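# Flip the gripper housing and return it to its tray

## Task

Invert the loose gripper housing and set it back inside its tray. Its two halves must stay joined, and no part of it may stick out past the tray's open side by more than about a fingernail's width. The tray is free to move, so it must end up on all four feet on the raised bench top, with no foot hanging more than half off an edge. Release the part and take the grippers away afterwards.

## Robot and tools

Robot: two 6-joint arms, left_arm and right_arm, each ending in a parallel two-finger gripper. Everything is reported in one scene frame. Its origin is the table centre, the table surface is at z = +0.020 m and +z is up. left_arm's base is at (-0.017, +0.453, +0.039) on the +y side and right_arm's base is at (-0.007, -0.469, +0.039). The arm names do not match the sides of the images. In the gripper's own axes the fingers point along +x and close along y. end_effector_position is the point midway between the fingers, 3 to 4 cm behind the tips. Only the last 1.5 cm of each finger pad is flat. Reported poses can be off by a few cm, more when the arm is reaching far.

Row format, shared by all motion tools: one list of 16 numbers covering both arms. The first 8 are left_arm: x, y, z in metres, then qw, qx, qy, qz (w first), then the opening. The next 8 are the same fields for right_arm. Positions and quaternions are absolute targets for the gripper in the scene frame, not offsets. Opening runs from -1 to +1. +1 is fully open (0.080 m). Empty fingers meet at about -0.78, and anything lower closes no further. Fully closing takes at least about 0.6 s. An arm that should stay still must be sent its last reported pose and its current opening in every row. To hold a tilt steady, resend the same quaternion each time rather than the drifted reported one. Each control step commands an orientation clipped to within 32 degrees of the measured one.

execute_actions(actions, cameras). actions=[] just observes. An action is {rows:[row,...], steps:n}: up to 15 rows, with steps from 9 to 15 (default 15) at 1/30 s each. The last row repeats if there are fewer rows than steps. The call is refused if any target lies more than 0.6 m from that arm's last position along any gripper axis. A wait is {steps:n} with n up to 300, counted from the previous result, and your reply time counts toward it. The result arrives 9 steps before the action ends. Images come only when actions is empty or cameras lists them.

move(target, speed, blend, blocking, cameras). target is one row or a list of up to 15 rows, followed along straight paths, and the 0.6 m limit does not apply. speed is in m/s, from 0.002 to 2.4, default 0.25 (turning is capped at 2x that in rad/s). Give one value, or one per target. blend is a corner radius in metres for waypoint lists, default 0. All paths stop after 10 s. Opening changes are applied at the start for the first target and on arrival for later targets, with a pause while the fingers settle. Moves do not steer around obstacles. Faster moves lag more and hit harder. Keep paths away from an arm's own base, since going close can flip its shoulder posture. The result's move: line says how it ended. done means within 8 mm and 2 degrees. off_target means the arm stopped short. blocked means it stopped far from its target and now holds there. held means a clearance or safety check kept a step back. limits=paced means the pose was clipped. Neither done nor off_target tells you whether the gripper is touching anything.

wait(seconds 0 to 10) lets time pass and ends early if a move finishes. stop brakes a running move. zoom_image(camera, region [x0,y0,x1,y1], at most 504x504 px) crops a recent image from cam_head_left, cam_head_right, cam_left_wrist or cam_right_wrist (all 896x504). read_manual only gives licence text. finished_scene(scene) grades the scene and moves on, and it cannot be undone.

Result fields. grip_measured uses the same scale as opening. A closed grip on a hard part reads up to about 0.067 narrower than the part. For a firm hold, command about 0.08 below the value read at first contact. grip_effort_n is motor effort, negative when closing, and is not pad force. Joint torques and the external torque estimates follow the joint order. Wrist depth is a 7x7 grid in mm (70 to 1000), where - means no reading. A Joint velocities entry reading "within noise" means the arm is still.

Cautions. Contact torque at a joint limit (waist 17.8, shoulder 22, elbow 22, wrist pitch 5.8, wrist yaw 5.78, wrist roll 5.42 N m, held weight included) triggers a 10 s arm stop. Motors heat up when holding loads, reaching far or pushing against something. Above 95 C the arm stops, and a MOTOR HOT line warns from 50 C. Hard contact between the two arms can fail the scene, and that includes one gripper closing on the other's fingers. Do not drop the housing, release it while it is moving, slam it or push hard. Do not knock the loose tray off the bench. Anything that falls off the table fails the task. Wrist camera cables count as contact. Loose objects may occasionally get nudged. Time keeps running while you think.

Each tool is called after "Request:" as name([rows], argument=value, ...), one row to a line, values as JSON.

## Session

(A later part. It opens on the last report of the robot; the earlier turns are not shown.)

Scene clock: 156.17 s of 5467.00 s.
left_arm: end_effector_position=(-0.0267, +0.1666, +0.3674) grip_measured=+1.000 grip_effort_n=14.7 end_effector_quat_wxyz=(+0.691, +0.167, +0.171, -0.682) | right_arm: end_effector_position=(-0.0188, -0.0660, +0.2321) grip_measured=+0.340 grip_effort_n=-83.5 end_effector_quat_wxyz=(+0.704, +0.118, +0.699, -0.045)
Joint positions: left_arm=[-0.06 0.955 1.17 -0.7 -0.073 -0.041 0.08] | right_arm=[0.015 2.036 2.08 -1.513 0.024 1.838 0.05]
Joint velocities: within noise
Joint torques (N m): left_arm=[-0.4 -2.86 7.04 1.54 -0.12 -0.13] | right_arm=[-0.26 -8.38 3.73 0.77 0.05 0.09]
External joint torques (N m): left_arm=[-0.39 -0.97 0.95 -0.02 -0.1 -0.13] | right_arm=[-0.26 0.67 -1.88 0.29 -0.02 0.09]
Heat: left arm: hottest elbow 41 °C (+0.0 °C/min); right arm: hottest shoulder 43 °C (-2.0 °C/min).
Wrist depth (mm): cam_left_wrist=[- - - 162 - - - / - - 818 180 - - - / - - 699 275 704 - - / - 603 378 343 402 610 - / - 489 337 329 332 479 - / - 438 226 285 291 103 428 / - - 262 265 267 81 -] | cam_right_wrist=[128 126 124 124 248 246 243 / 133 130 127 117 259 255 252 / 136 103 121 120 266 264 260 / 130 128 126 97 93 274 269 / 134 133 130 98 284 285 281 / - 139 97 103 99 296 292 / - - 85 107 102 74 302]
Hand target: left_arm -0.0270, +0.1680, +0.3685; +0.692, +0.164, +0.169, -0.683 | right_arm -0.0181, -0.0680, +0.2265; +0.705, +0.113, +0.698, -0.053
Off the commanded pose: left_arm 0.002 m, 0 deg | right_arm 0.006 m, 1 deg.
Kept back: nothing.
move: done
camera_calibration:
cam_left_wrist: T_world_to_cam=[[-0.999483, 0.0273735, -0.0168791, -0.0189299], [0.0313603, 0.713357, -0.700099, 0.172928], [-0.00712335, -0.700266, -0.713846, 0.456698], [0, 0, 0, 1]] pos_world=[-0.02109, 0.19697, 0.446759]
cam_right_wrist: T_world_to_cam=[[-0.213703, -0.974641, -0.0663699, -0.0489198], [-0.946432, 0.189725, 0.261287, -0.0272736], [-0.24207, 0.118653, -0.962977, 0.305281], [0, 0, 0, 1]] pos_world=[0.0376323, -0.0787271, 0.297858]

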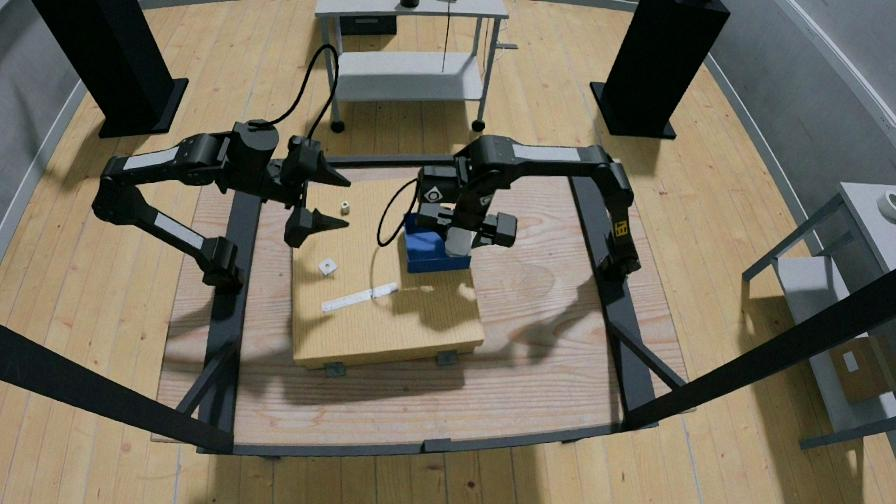

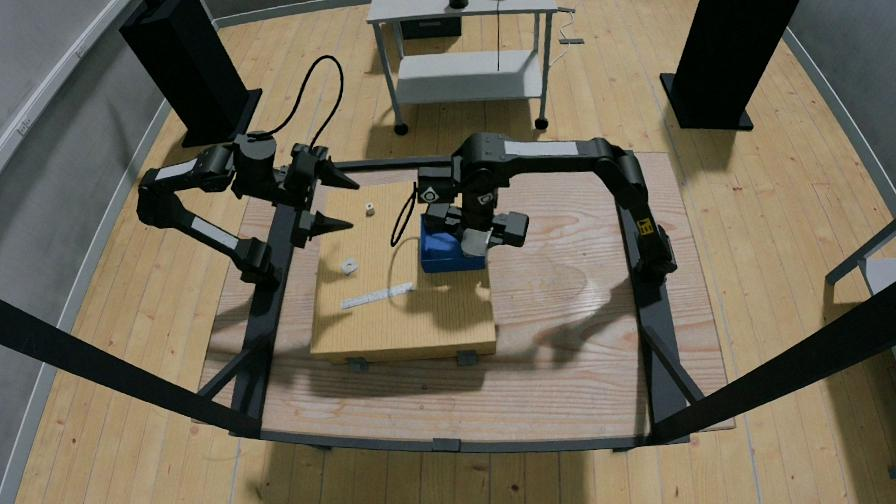

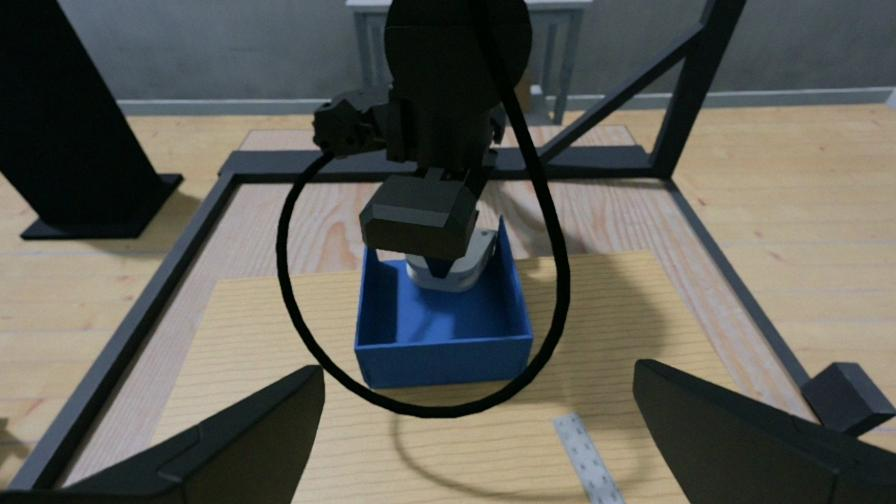

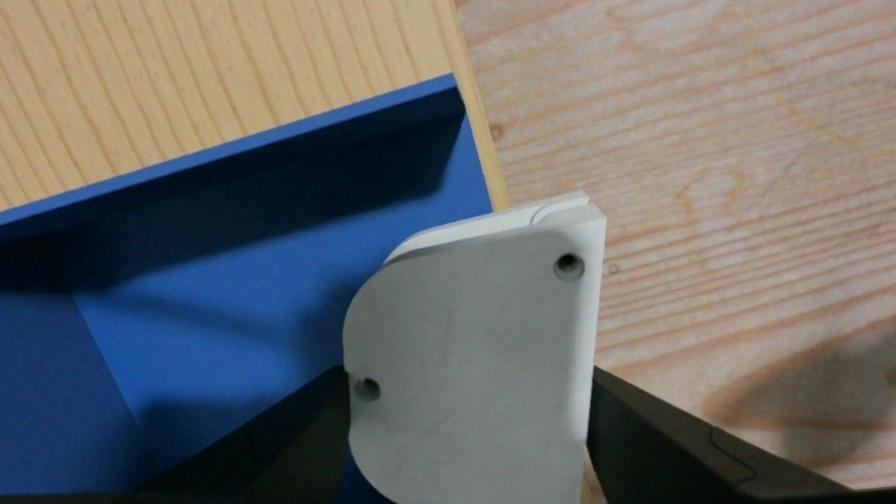

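Request:
move([
  [-0.027,0.168,0.3685,0.692,0.164,0.169,-0.683,1,-0.018,-0.068,0.2245,0.7051,0.1131,0.6980,-0.0530,0.28],
  [-0.027,0.168,0.3685,0.692,0.164,0.169,-0.683,1,-0.018,-0.068,0.2245,0.7051,0.1131,0.6980,-0.0530,0.65],
  [-0.027,0.168,0.3685,0.692,0.164,0.169,-0.683,1,-0.018,-0.067,0.262,0.7060,0.135,0.695,-0.025,0.8],
], speed=0.05)

Request:
zoom_image(camera="cam_right_wrist", region=[250, 100, 750, 504])

Request:
zoom_image(camera="cam_left_wrist", region=[330, 200, 570, 400])

Scene clock: 159.60 s of 5467.00 s.
left_arm: end_effector_position=(-0.0267, +0.1666, +0.3674) grip_measured=+1.000 grip_effort_n=14.2 end_effector_quat_wxyz=(+0.691, +0.167, +0.171, -0.682) | right_arm: end_effector_position=(-0.0174, -0.0672, +0.2577) grip_measured=+0.797 grip_effort_n=15.1 end_effector_quat_wxyz=(+0.706, +0.132, +0.695, -0.030)
Joint positions: left_arm=[-0.06 0.955 1.17 -0.7 -0.073 -0.041 0.08] | right_arm=[0.016 2.03 2.174 -1.575 0.037 1.838 0.071]
Joint velocities: within noise
Joint torques (N m): left_arm=[-0.32 -3.09 6.98 1.58 -0.1 -0.11] | right_arm=[0.19 -9.04 6.13 0.71 0.23 -0.06]
External joint torques (N m): left_arm=[-0.33 -1.22 0.94 0.04 -0.08 -0.11] | right_arm=[0.18 -0.2 0.66 0.18 0.16 -0.05]
Heat: left arm: hottest elbow 41 °C (+0.0 °C/min); right arm: hottest shoulder 44 °C (+0.0 °C/min).
Wrist depth (mm): cam_left_wrist=[- - - 167 - - - / - - 268 260 - - - / - - 666 223 700 - - / - 601 602 348 388 615 - / - 485 333 326 333 481 - / - 438 286 292 299 103 426 / - - 261 265 265 81 -] | cam_right_wrist=[156 153 149 148 269 263 258 / 161 158 154 150 279 273 267 / 167 151 148 144 287 282 277 / 140 157 153 122 121 294 287 / 138 162 160 126 307 303 296 / - 152 164 133 129 314 309 / - 72 166 149 137 85 317]
Hand target: left_arm -0.0270, +0.1680, +0.3685; +0.692, +0.164, +0.169, -0.683 | right_arm -0.0179, -0.0671, +0.2620; +0.706, +0.135, +0.695, -0.025
Off the commanded pose: left_arm 0.002 m, 0 deg | right_arm 0.004 m, 1 deg.
joint sent to its limit (right arm) — joint 4 (wrist pitch), lower limit.
Kept back: nothing.
move: done
camera_calibration:
cam_left_wrist: T_world_to_cam=[[-0.999483, 0.0273735, -0.0168791, -0.0189299], [0.0313603, 0.713357, -0.700099, 0.172928], [-0.00712335, -0.700266, -0.713846, 0.456698], [0, 0, 0, 1]] pos_world=[-0.02109, 0.19697, 0.446759]
cam_right_wrist: T_world_to_cam=[[-0.212673, -0.971246, -0.107014, -0.0373756], [-0.949312, 0.179434, 0.258091, -0.0323919], [-0.231468, 0.156479, -0.960175, 0.332393], [0, 0, 0, 1]] pos_world=[0.0382397, -0.0825011, 0.323516]

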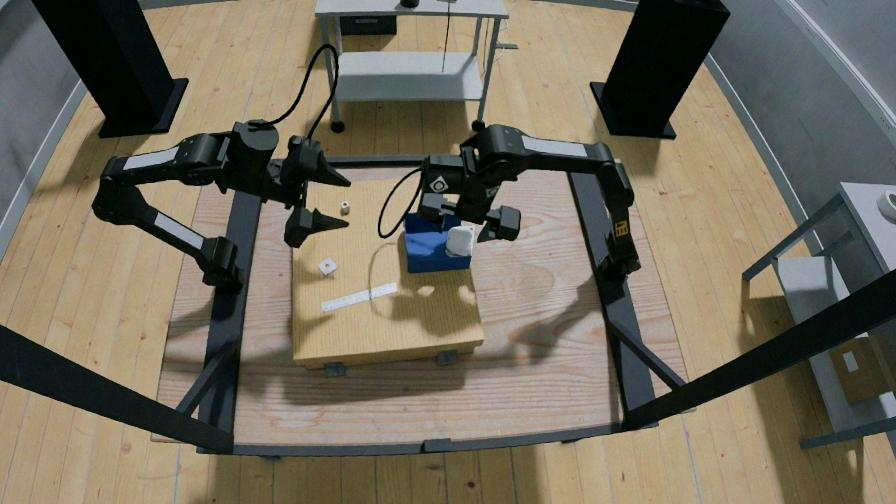

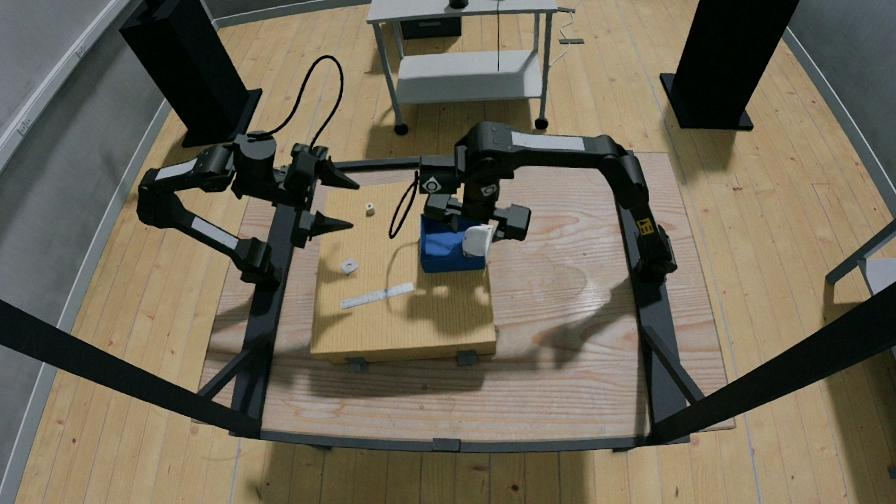

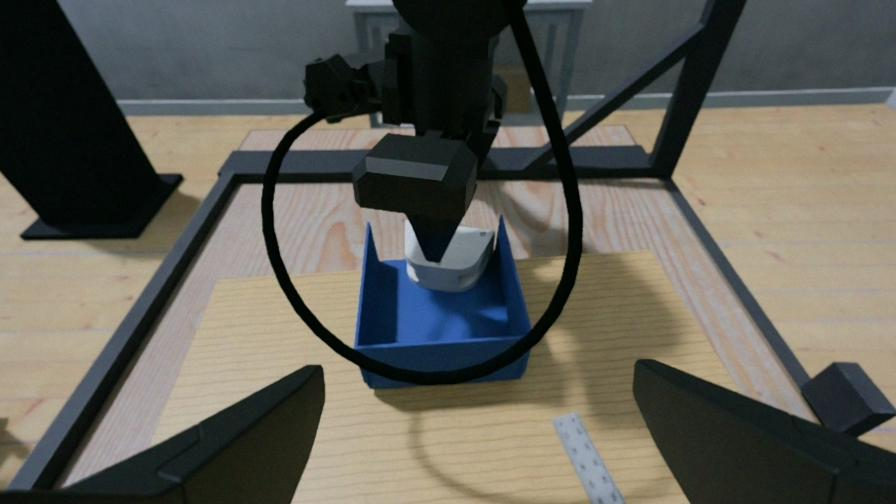

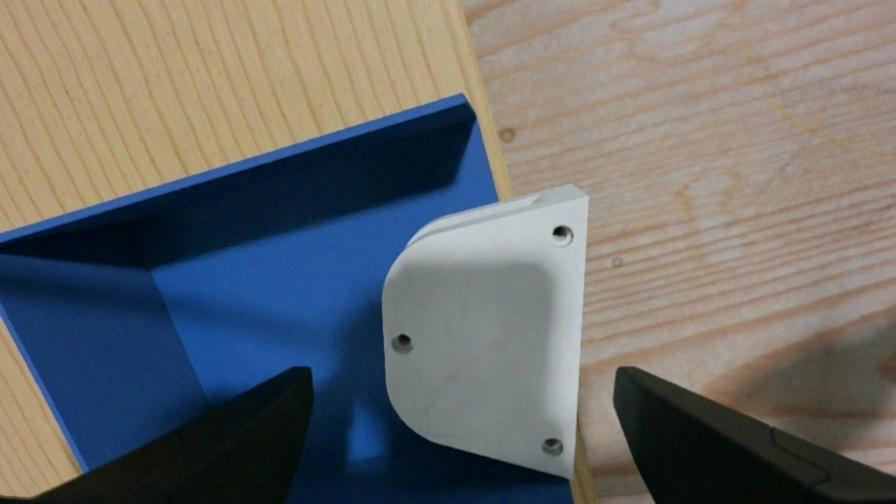

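Scaled by 1.008 from the camera's 896x504 image, which has a finer 1280x720 frame.

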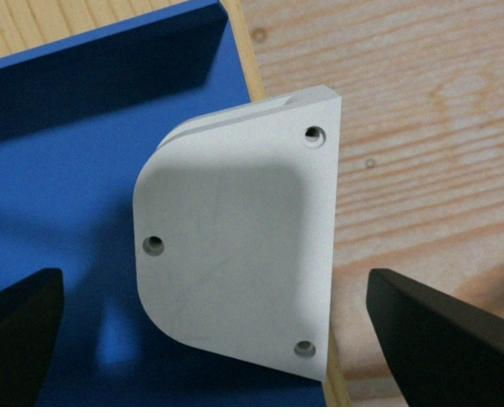

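Scaled by 2.100 from the camera's 896x504 image, which has a finer 1280x720 frame.

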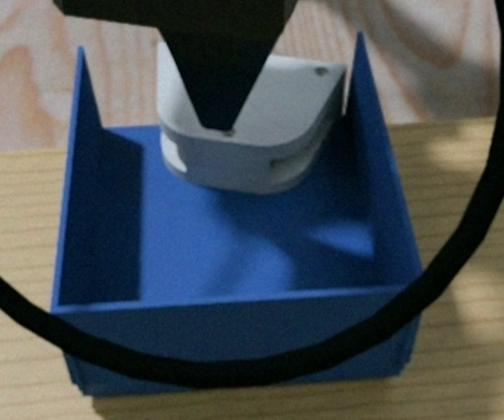

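Request:
move([
  [-0.027,0.168,0.3685,0.692,0.164,0.169,-0.683,1,-0.0125,-0.0715,0.252,0.7061,0.1106,0.6984,-0.0370,0.85],
  [-0.027,0.168,0.3685,0.692,0.164,0.169,-0.683,1,-0.0125,-0.0725,0.225,0.7061,0.1106,0.6984,-0.0370,0.85],
], speed=0.1)

Request:
zoom_image(camera="cam_right_wrist", region=[250, 100, 750, 504])

Request:
zoom_image(camera="cam_left_wrist", region=[330, 200, 570, 400])

Scene clock: 165.23 s of 5467.00 s.
left_arm: end_effector_position=(-0.0267, +0.1666, +0.3674) grip_measured=+1.000 grip_effort_n=14.7 end_effector_quat_wxyz=(+0.691, +0.167, +0.171, -0.682) | right_arm: end_effector_position=(-0.0125, -0.0706, +0.2221) grip_measured=+0.847 grip_effort_n=15.1 end_effector_quat_wxyz=(+0.707, +0.110, +0.698, -0.041)
Joint positions: left_arm=[-0.06 0.955 1.17 -0.7 -0.073 -0.041 0.08] | right_arm=[0 2.008 1.998 -1.466 0.025 1.807 0.073]
Joint velocities: within noise
Joint torques (N m): left_arm=[-0.39 -3.19 6.95 1.53 -0.13 -0.08] | right_arm=[-0.05 -9.85 4.75 0.89 0.07 -0.2]
External joint torques (N m): left_arm=[-0.39 -1.33 0.87 -0.02 -0.11 -0.08] | right_arm=[-0.05 -0.96 -0.9 0.46 0 -0.19]
Heat: left arm: hottest elbow 41 °C (-1.0 °C/min); right arm: hottest shoulder 47 °C (+5.1 °C/min).
Wrist depth (mm): cam_left_wrist=[- - - 169 - - - / - - - 184 - - - / - - 689 282 715 - - / - 600 377 333 599 609 - / - 478 337 329 334 481 - / - 439 278 291 291 103 424 / - - 262 265 266 81 -] | cam_right_wrist=[116 115 114 239 239 237 234 / 120 120 118 118 248 246 243 / - 122 111 110 257 254 252 / 117 115 114 110 262 263 261 / 121 120 118 88 87 275 271 / - 124 94 92 92 281 282 / - 74 98 95 94 92 289]
Hand target: left_arm -0.0270, +0.1680, +0.3685; +0.692, +0.164, +0.169, -0.683 | right_arm -0.0124, -0.0725, +0.2250; +0.706, +0.111, +0.698, -0.037
Off the commanded pose: left_arm 0.002 m, 0 deg | right_arm 0.003 m, 1 deg.
Kept back: nothing.
move: done
camera_calibration:
cam_left_wrist: T_world_to_cam=[[-0.999483, 0.0273735, -0.0168791, -0.0189299], [0.0313603, 0.713357, -0.700099, 0.172928], [-0.00712335, -0.700266, -0.713846, 0.456698], [0, 0, 0, 1]] pos_world=[-0.02109, 0.19697, 0.446759]
cam_right_wrist: T_world_to_cam=[[-0.198075, -0.978332, -0.0602754, -0.0542271], [-0.950344, 0.176622, 0.256224, -0.0177926], [-0.240026, 0.108034, -0.964736, 0.297459], [0, 0, 0, 1]] pos_world=[0.043748, -0.0820452, 0.28826]

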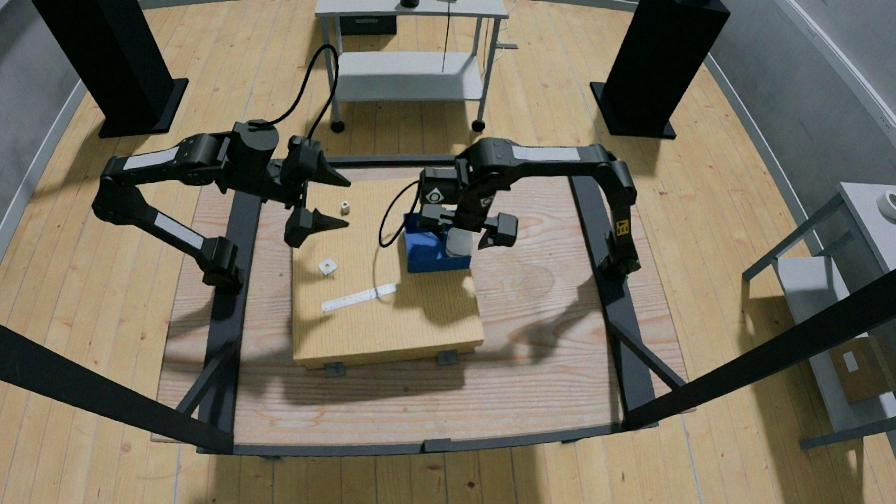

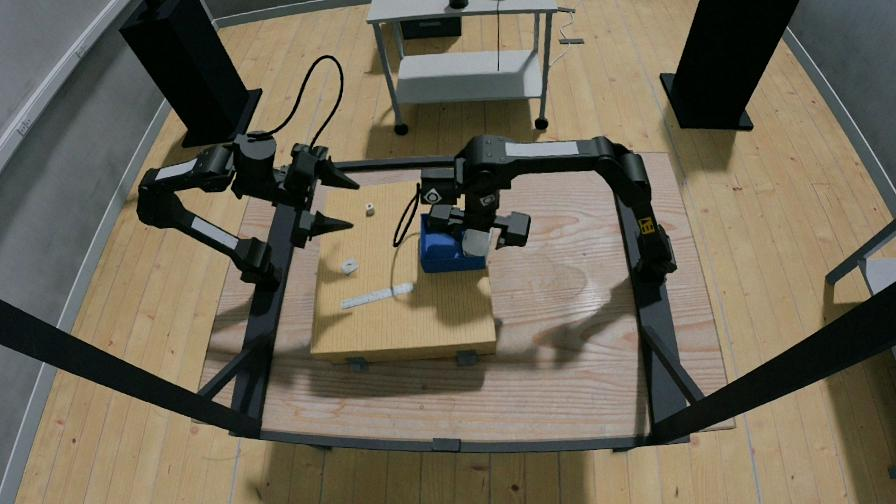

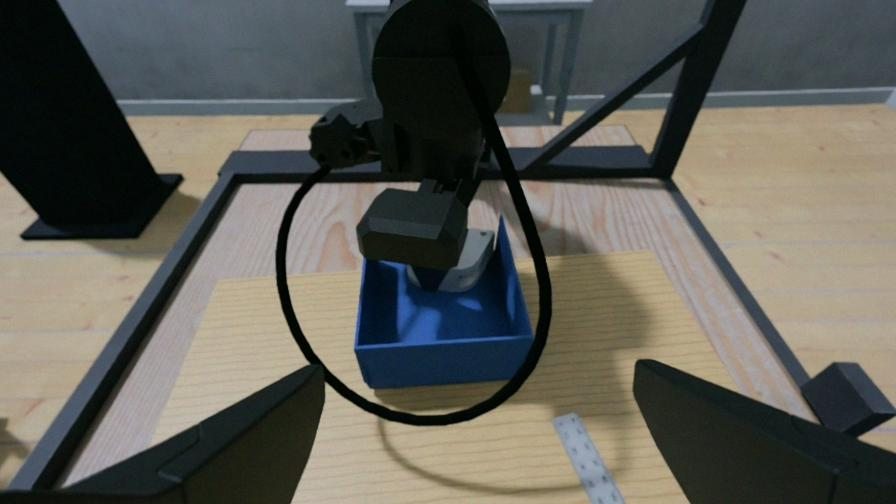

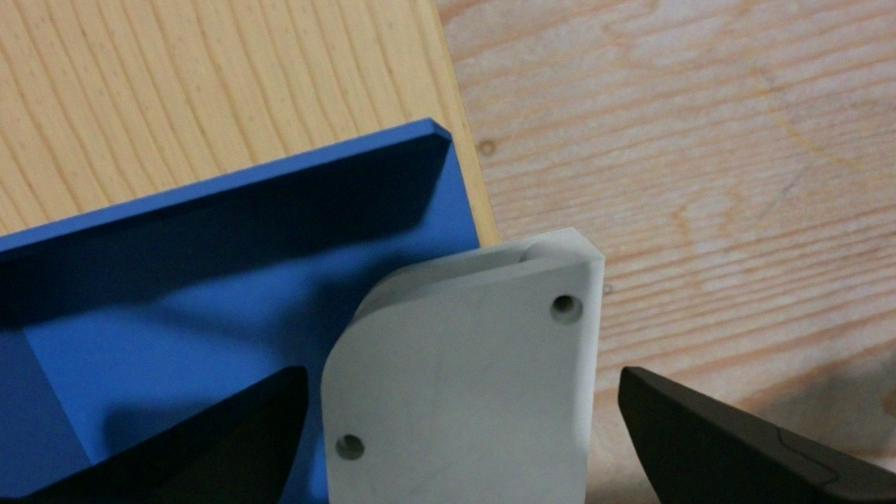

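Scaled by 1.008 from the camera's 896x504 image, which has a finer 1280x720 frame.

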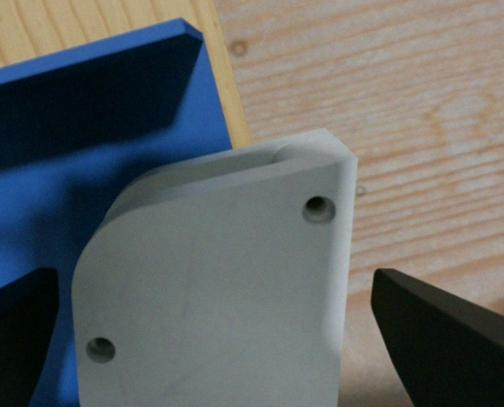

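Scaled by 2.100 from the camera's 896x504 image, which has a finer 1280x720 frame.

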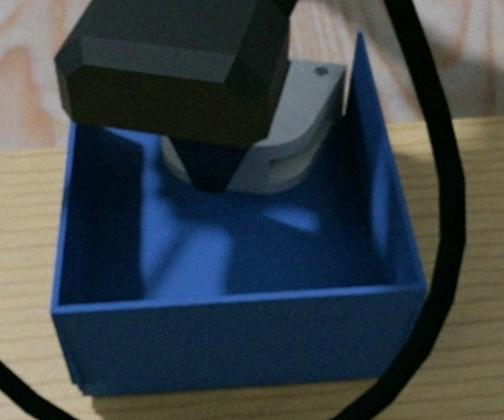

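Request:
move([
  [-0.027,0.168,0.3685,0.692,0.164,0.169,-0.683,1,-0.0225,-0.0695,0.225,0.7061,0.1106,0.6984,-0.0370,0.85],
  [-0.027,0.168,0.3685,0.692,0.164,0.169,-0.683,1,-0.0225,-0.0695,0.214,0.7061,0.1106,0.6984,-0.0370,0.85],
], speed=0.08)

Request:
zoom_image(camera="cam_right_wrist", region=[250, 100, 750, 504])

Request:
zoom_image(camera="cam_left_wrist", region=[330, 200, 570, 400])

Scene clock: 166.83 s of 5467.00 s.
left_arm: end_effector_position=(-0.0267, +0.1666, +0.3674) grip_measured=+1.000 grip_effort_n=14.7 end_effector_quat_wxyz=(+0.691, +0.167, +0.171, -0.682) | right_arm: end_effector_position=(-0.0230, -0.0681, +0.2129) grip_measured=+0.847 grip_effort_n=15.1 end_effector_quat_wxyz=(+0.706, +0.107, +0.699, -0.036)
Joint positions: left_arm=[-0.06 0.955 1.17 -0.7 -0.073 -0.041 0.08] | right_arm=[0.026 2.008 1.96 -1.425 0.025 1.822 0.073]
Joint velocities: within noise
Joint torques (N m): left_arm=[-0.27 -3.01 7.06 1.53 -0.12 -0.13] | right_arm=[-0.08 -9.43 4.81 0.9 0.18 0.14]
External joint torques (N m): left_arm=[-0.26 -1.09 0.97 -0.02 -0.1 -0.13] | right_arm=[-0.1 -0.46 -0.91 0.47 0.11 0.15]
Heat: left arm: hottest elbow 41 °C (-1.0 °C/min); right arm: hottest shoulder 47 °C (+6.0 °C/min).
Wrist depth (mm): cam_left_wrist=[- - - 171 - - - / - - - 182 806 - - / - - 701 287 694 - - / - 598 597 255 590 612 - / - 485 334 327 343 478 - / - 437 279 292 294 103 426 / - - 261 265 264 81 -] | cam_right_wrist=[107 106 104 229 230 227 226 / - - 97 97 238 236 233 / 103 101 100 100 247 245 242 / 106 105 103 76 74 255 250 / 110 110 107 78 77 264 261 / 116 113 86 81 80 272 270 / - 74 86 84 83 92 279]
Hand target: left_arm -0.0270, +0.1680, +0.3685; +0.692, +0.164, +0.169, -0.683 | right_arm -0.0225, -0.0695, +0.2140; +0.706, +0.110, +0.698, -0.037
Off the commanded pose: left_arm 0.002 m, 0 deg | right_arm 0.002 m, 0 deg.
Kept back: nothing.
move: done
camera_calibration:
cam_left_wrist: T_world_to_cam=[[-0.999483, 0.0273735, -0.0168791, -0.0189299], [0.0313603, 0.713357, -0.700099, 0.172928], [-0.00712335, -0.700266, -0.713846, 0.456698], [0, 0, 0, 1]] pos_world=[-0.02109, 0.19697, 0.446759]
cam_right_wrist: T_world_to_cam=[[-0.187614, -0.980159, -0.0639461, -0.0534538], [-0.951788, 0.165326, 0.258393, -0.0270309], [-0.242695, 0.109341, -0.963921, 0.285596], [0, 0, 0, 1]] pos_world=[0.0335562, -0.0791517, 0.278858]

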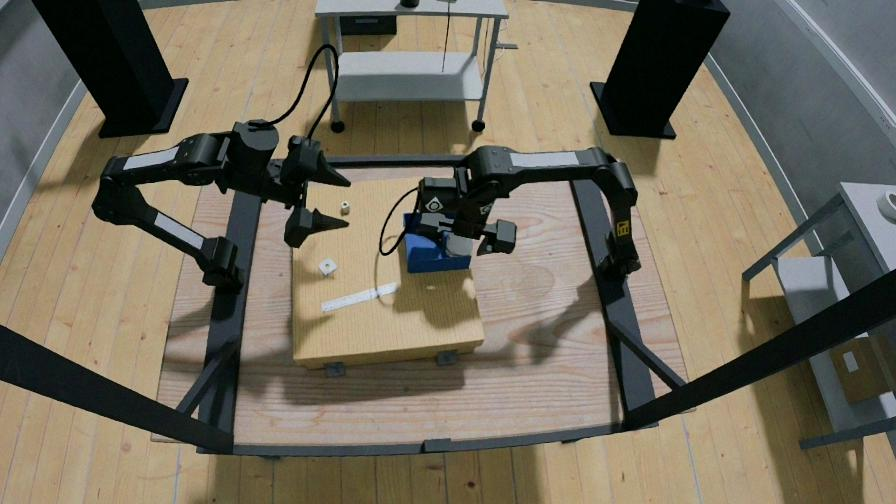

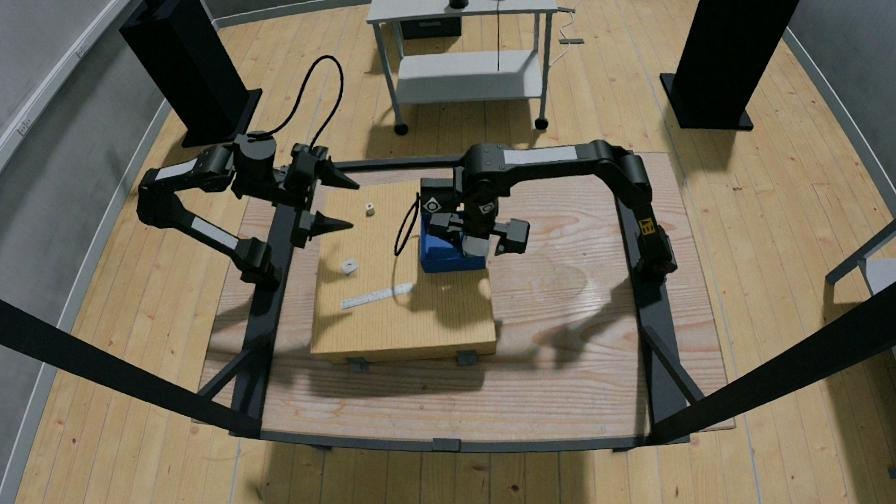

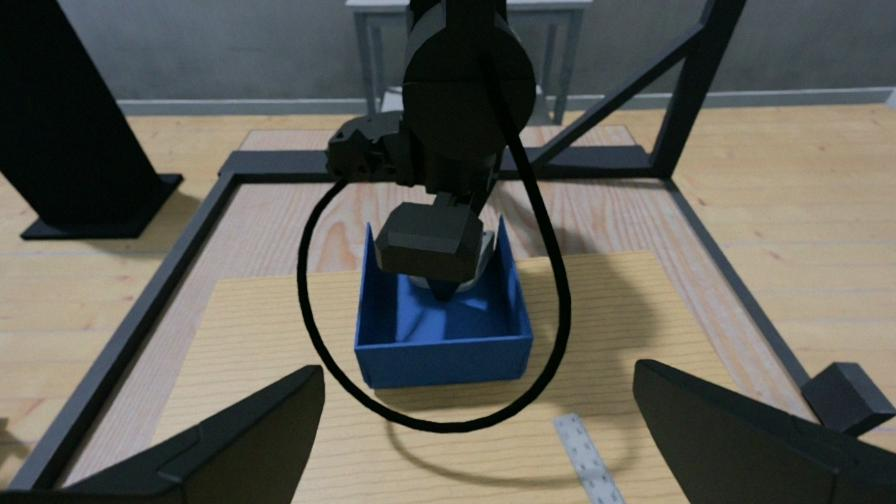

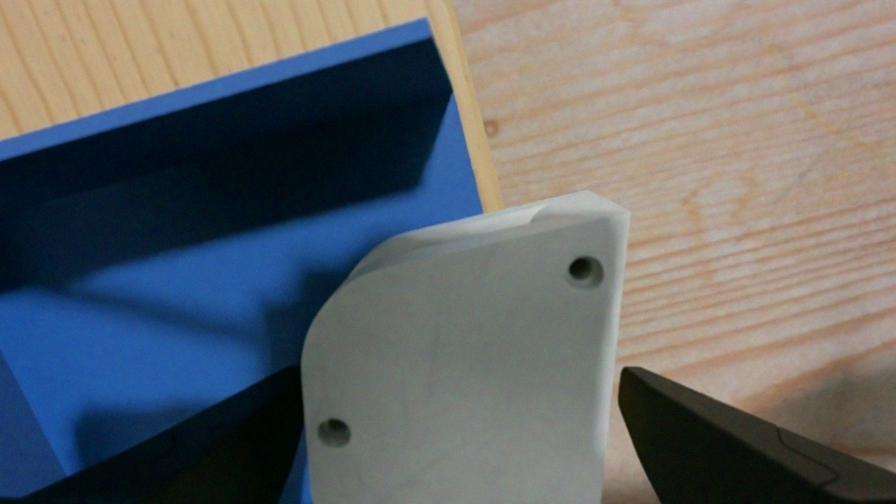

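Scaled by 1.008 from the camera's 896x504 image, which has a finer 1280x720 frame.

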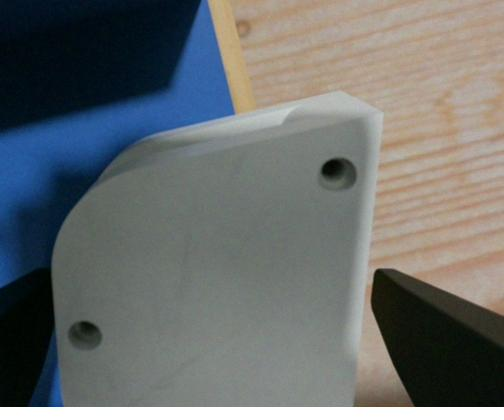

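Scaled by 2.100 from the camera's 896x504 image, which has a finer 1280x720 frame.

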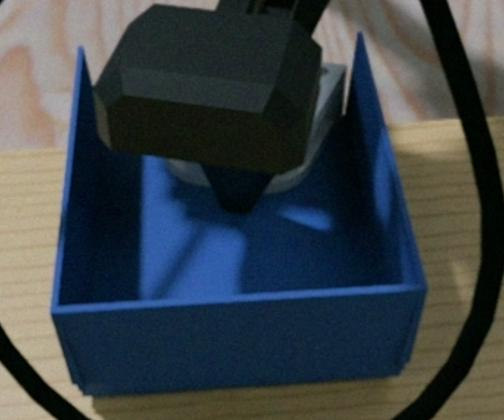

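Request:
move([
  [-0.027,0.168,0.3685,0.692,0.164,0.169,-0.683,1,-0.0125,-0.0712,0.214,0.7061,0.1106,0.6984,-0.0370,0.85],
  [-0.027,0.168,0.3685,0.692,0.164,0.169,-0.683,1,-0.0125,-0.0712,0.2135,0.7061,0.1106,0.6984,-0.0370,0.25],
], speed=0.06)

Request:
zoom_image(camera="cam_right_wrist", region=[250, 100, 750, 504])

Request:
zoom_image(camera="cam_left_wrist", region=[330, 200, 570, 400])

Scene clock: 169.00 s of 5467.00 s.
left_arm: end_effector_position=(-0.0267, +0.1666, +0.3674) grip_measured=+1.000 grip_effort_n=14.2 end_effector_quat_wxyz=(+0.691, +0.167, +0.171, -0.682) | right_arm: end_effector_position=(-0.0133, -0.0684, +0.2126) grip_measured=+0.334 grip_effort_n=-83.5 end_effector_quat_wxyz=(+0.706, +0.112, +0.699, -0.037)
Joint positions: left_arm=[-0.06 0.955 1.17 -0.7 -0.073 -0.041 0.08] | right_arm=[0.001 1.999 1.945 -1.413 0.024 1.807 0.05]
Joint velocities: within noise
Joint torques (N m): left_arm=[-0.32 -2.68 6.93 1.56 -0.13 -0.11] | right_arm=[-0.27 -9.49 4.44 0.61 0.11 -0.19]
External joint torques (N m): left_arm=[-0.34 -0.78 0.87 0.02 -0.1 -0.11] | right_arm=[-0.29 -0.5 -1.35 0.13 0.05 -0.18]
Heat: left arm: hottest elbow 41 °C (-1.0 °C/min); right arm: hottest shoulder 48 °C (+7.0 °C/min).
Wrist depth (mm): cam_left_wrist=[- - - 173 - - - / - - - 184 - - - / - - 661 289 710 - - / - 606 579 268 591 608 - / - 484 335 328 332 479 - / - 440 285 292 291 103 425 / - - 261 266 266 81 -] | cam_right_wrist=[108 107 105 229 230 227 223 / 112 111 108 108 238 236 232 / - 103 101 100 247 243 240 / 108 106 104 102 96 253 249 / 111 111 108 79 76 262 259 / 117 115 83 81 79 272 269 / - - 84 84 83 74 280]
Hand target: left_arm -0.0270, +0.1680, +0.3685; +0.692, +0.164, +0.169, -0.683 | right_arm -0.0124, -0.0711, +0.2135; +0.706, +0.111, +0.698, -0.037
Off the commanded pose: left_arm 0.002 m, 0 deg | right_arm 0.003 m, 0 deg.
Kept back: nothing.
move: done
camera_calibration:
cam_left_wrist: T_world_to_cam=[[-0.999483, 0.0273735, -0.0168791, -0.0189299], [0.0313603, 0.713357, -0.700099, 0.172928], [-0.00712335, -0.700266, -0.713846, 0.456698], [0, 0, 0, 1]] pos_world=[-0.02109, 0.19697, 0.446759]
cam_right_wrist: T_world_to_cam=[[-0.196161, -0.978114, -0.0693859, -0.0508103], [-0.950464, 0.172261, 0.258736, -0.0173153], [-0.24112, 0.116703, -0.963453, 0.288129], [0, 0, 0, 1]] pos_world=[0.0430491, -0.0803408, 0.278553]

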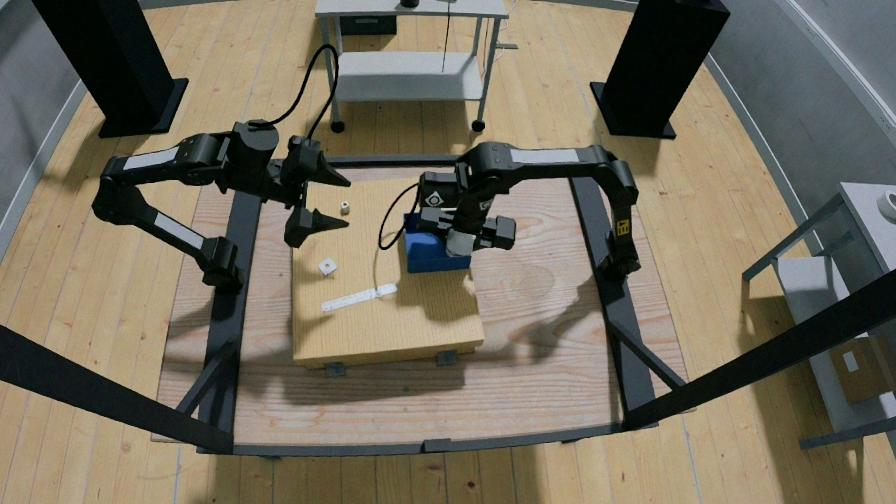

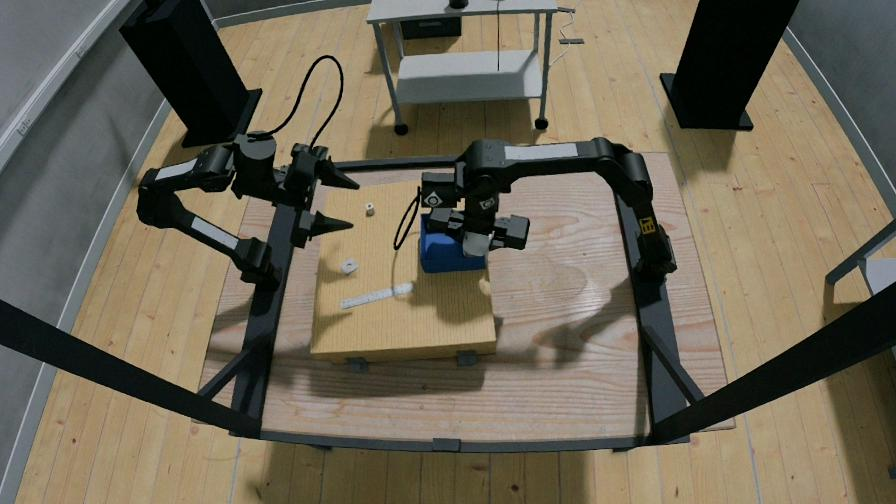

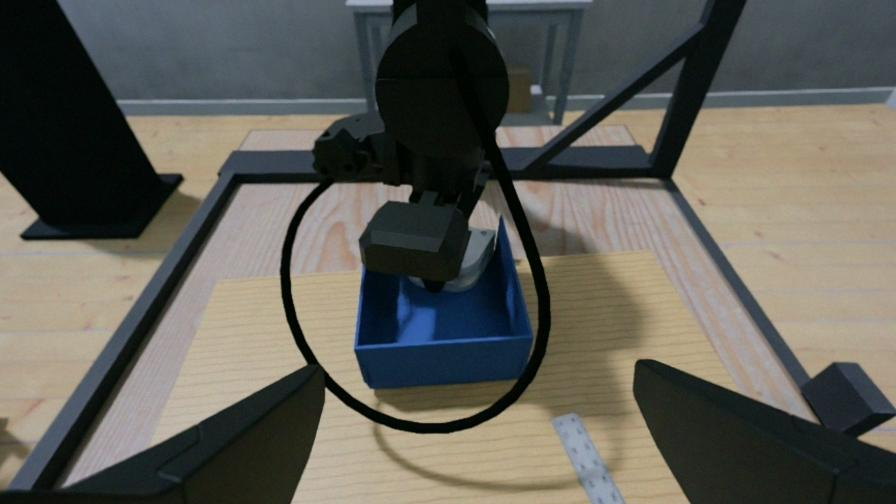

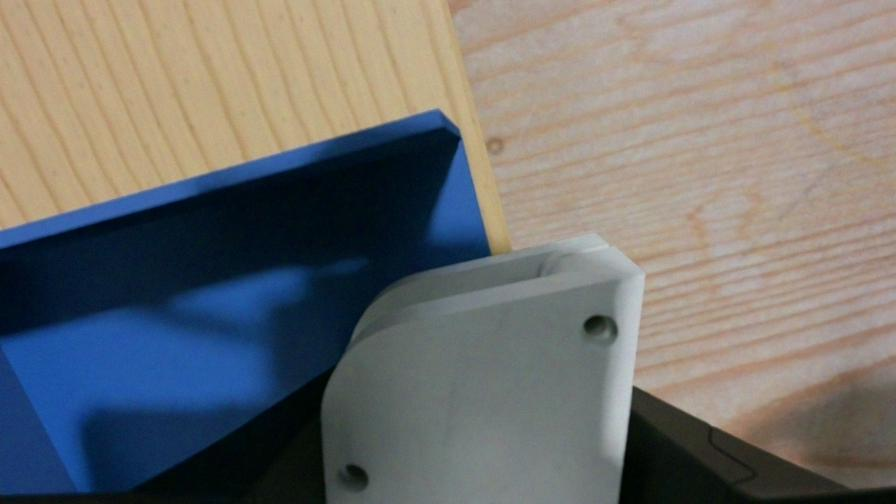

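Scaled by 1.008 from the camera's 896x504 image, which has a finer 1280x720 frame.

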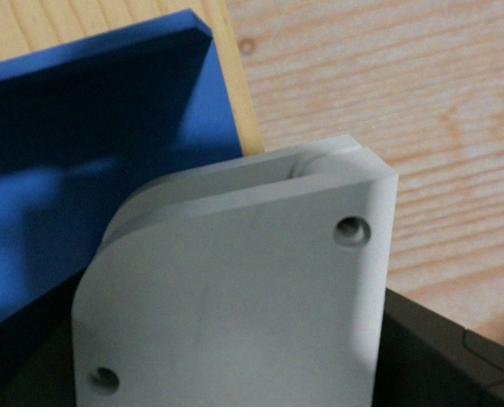

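Scaled by 2.100 from the camera's 896x504 image, which has a finer 1280x720 frame.

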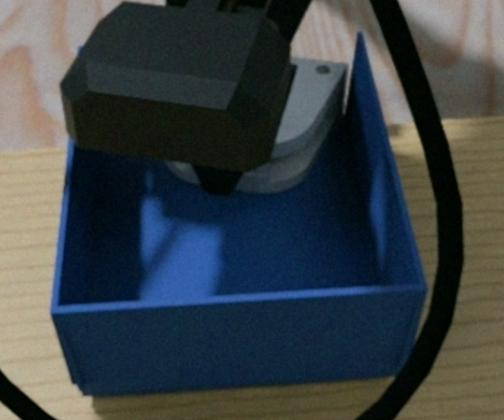

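Request:
move([
  [-0.027,0.168,0.3685,0.692,0.164,0.169,-0.683,1,-0.0130,-0.0735,0.240,0.7071,0.1410,0.6929,0.0062,0.2],
], speed=0.06)

Request:
zoom_image(camera="cam_right_wrist", region=[250, 100, 750, 504])

Request:
zoom_image(camera="cam_left_wrist", region=[330, 200, 570, 400])

Scene clock: 170.53 s of 5467.00 s.
left_arm: end_effector_position=(-0.0267, +0.1666, +0.3674) grip_measured=+1.000 grip_effort_n=14.7 end_effector_quat_wxyz=(+0.691, +0.167, +0.171, -0.682) | right_arm: end_effector_position=(-0.0126, -0.0715, +0.2368) grip_measured=+0.334 grip_effort_n=-83.5 end_effector_quat_wxyz=(+0.706, +0.140, +0.694, +0.000)
Joint positions: left_arm=[-0.06 0.955 1.17 -0.7 -0.073 -0.041 0.08] | right_arm=[0.007 1.917 1.916 -1.374 0.043 1.796 0.05]
Joint velocities: within noise
Joint torques (N m): left_arm=[-0.37 -2.96 6.97 1.56 -0.09 -0.08] | right_arm=[0.26 -9.39 4.71 1.12 0.23 -0.2]
External joint torques (N m): left_arm=[-0.37 -1.04 0.91 0.03 -0.07 -0.08] | right_arm=[0.25 -1.03 -1.08 0.52 0.16 -0.19]
Heat: left arm: hottest elbow 41 °C (-1.0 °C/min); right arm: hottest shoulder 48 °C (+7.1 °C/min).
Wrist depth (mm): cam_left_wrist=[- - - 178 - - - / - - 292 277 - - - / - - 701 252 714 - - / - 605 605 341 595 616 - / - 486 334 329 333 477 - / - 434 285 284 299 103 427 / - - 261 266 265 81 -] | cam_right_wrist=[143 138 132 129 249 241 232 / 148 144 137 131 258 249 240 / 154 145 128 125 267 257 248 / 139 140 135 127 96 267 257 / 138 147 140 79 76 277 266 / - 151 83 81 79 287 277 / - - 84 84 83 74 285]
Hand target: left_arm -0.0270, +0.1680, +0.3685; +0.692, +0.164, +0.169, -0.683 | right_arm -0.0130, -0.0735, +0.2400; +0.707, +0.141, +0.693, +0.006
Off the commanded pose: left_arm 0.002 m, 0 deg | right_arm 0.004 m, 1 deg.
Kept back: nothing.
move: done
camera_calibration:
cam_left_wrist: T_world_to_cam=[[-0.999483, 0.0273735, -0.0168791, -0.0189299], [0.0313603, 0.713357, -0.700099, 0.172928], [-0.00712335, -0.700266, -0.713846, 0.456698], [0, 0, 0, 1]] pos_world=[-0.02109, 0.19697, 0.446759]
cam_right_wrist: T_world_to_cam=[[-0.180991, -0.970005, -0.162272, -0.0292056], [-0.957234, 0.135879, 0.255421, -0.024261], [-0.225711, 0.201561, -0.953115, 0.315812], [0, 0, 0, 1]] pos_world=[0.0427727, -0.0886885, 0.302463]

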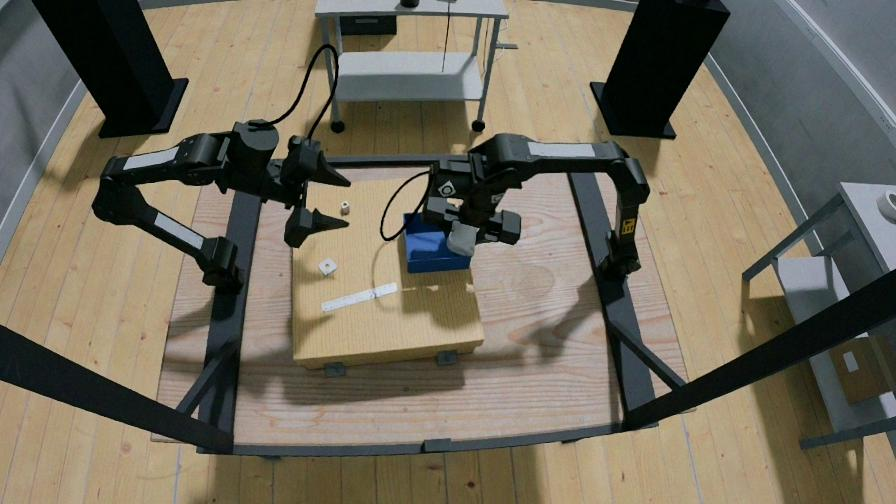

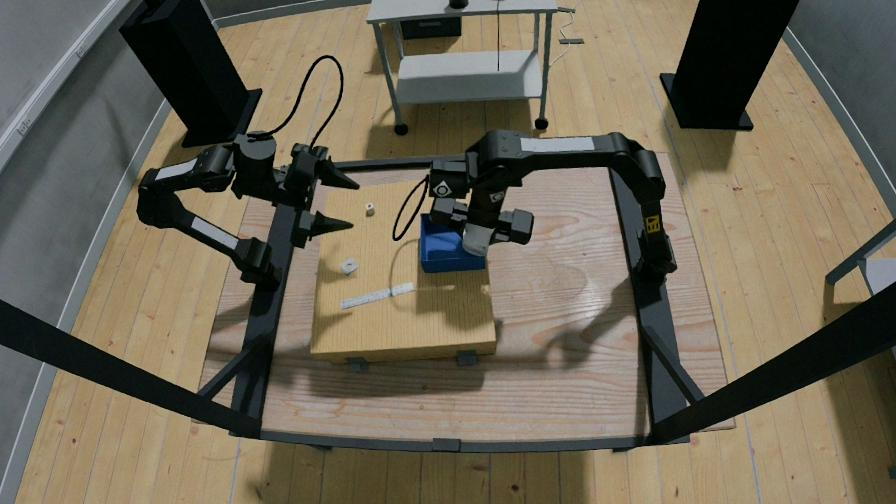

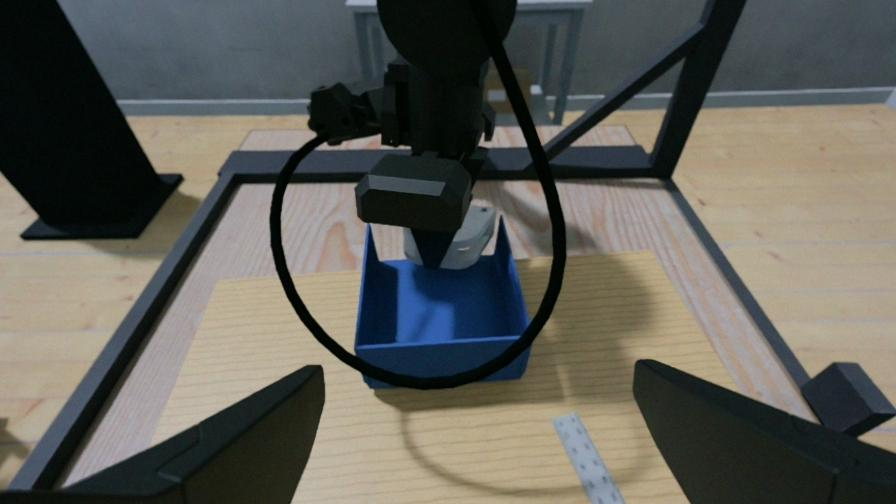

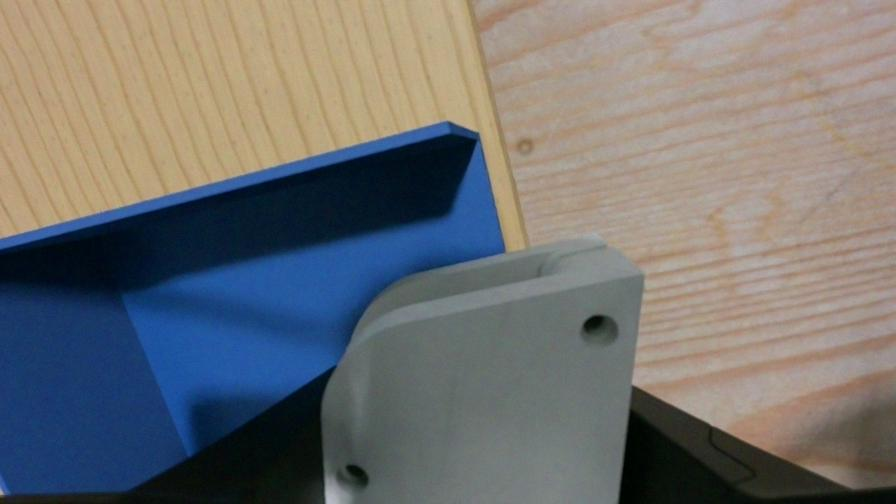

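Scaled by 1.008 from the camera's 896x504 image, which has a finer 1280x720 frame.

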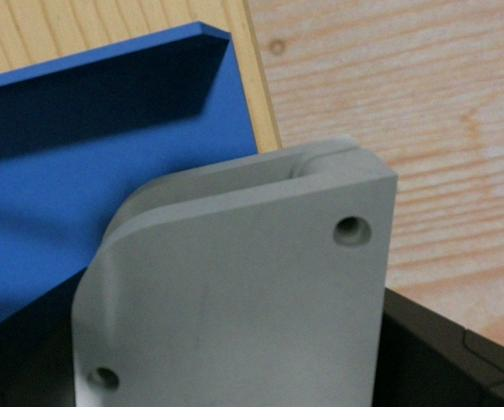

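Scaled by 2.100 from the camera's 896x504 image, which has a finer 1280x720 frame.

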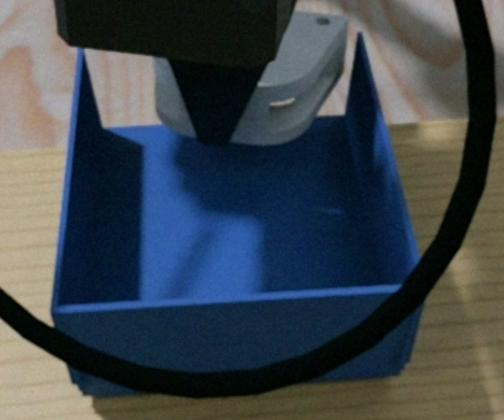

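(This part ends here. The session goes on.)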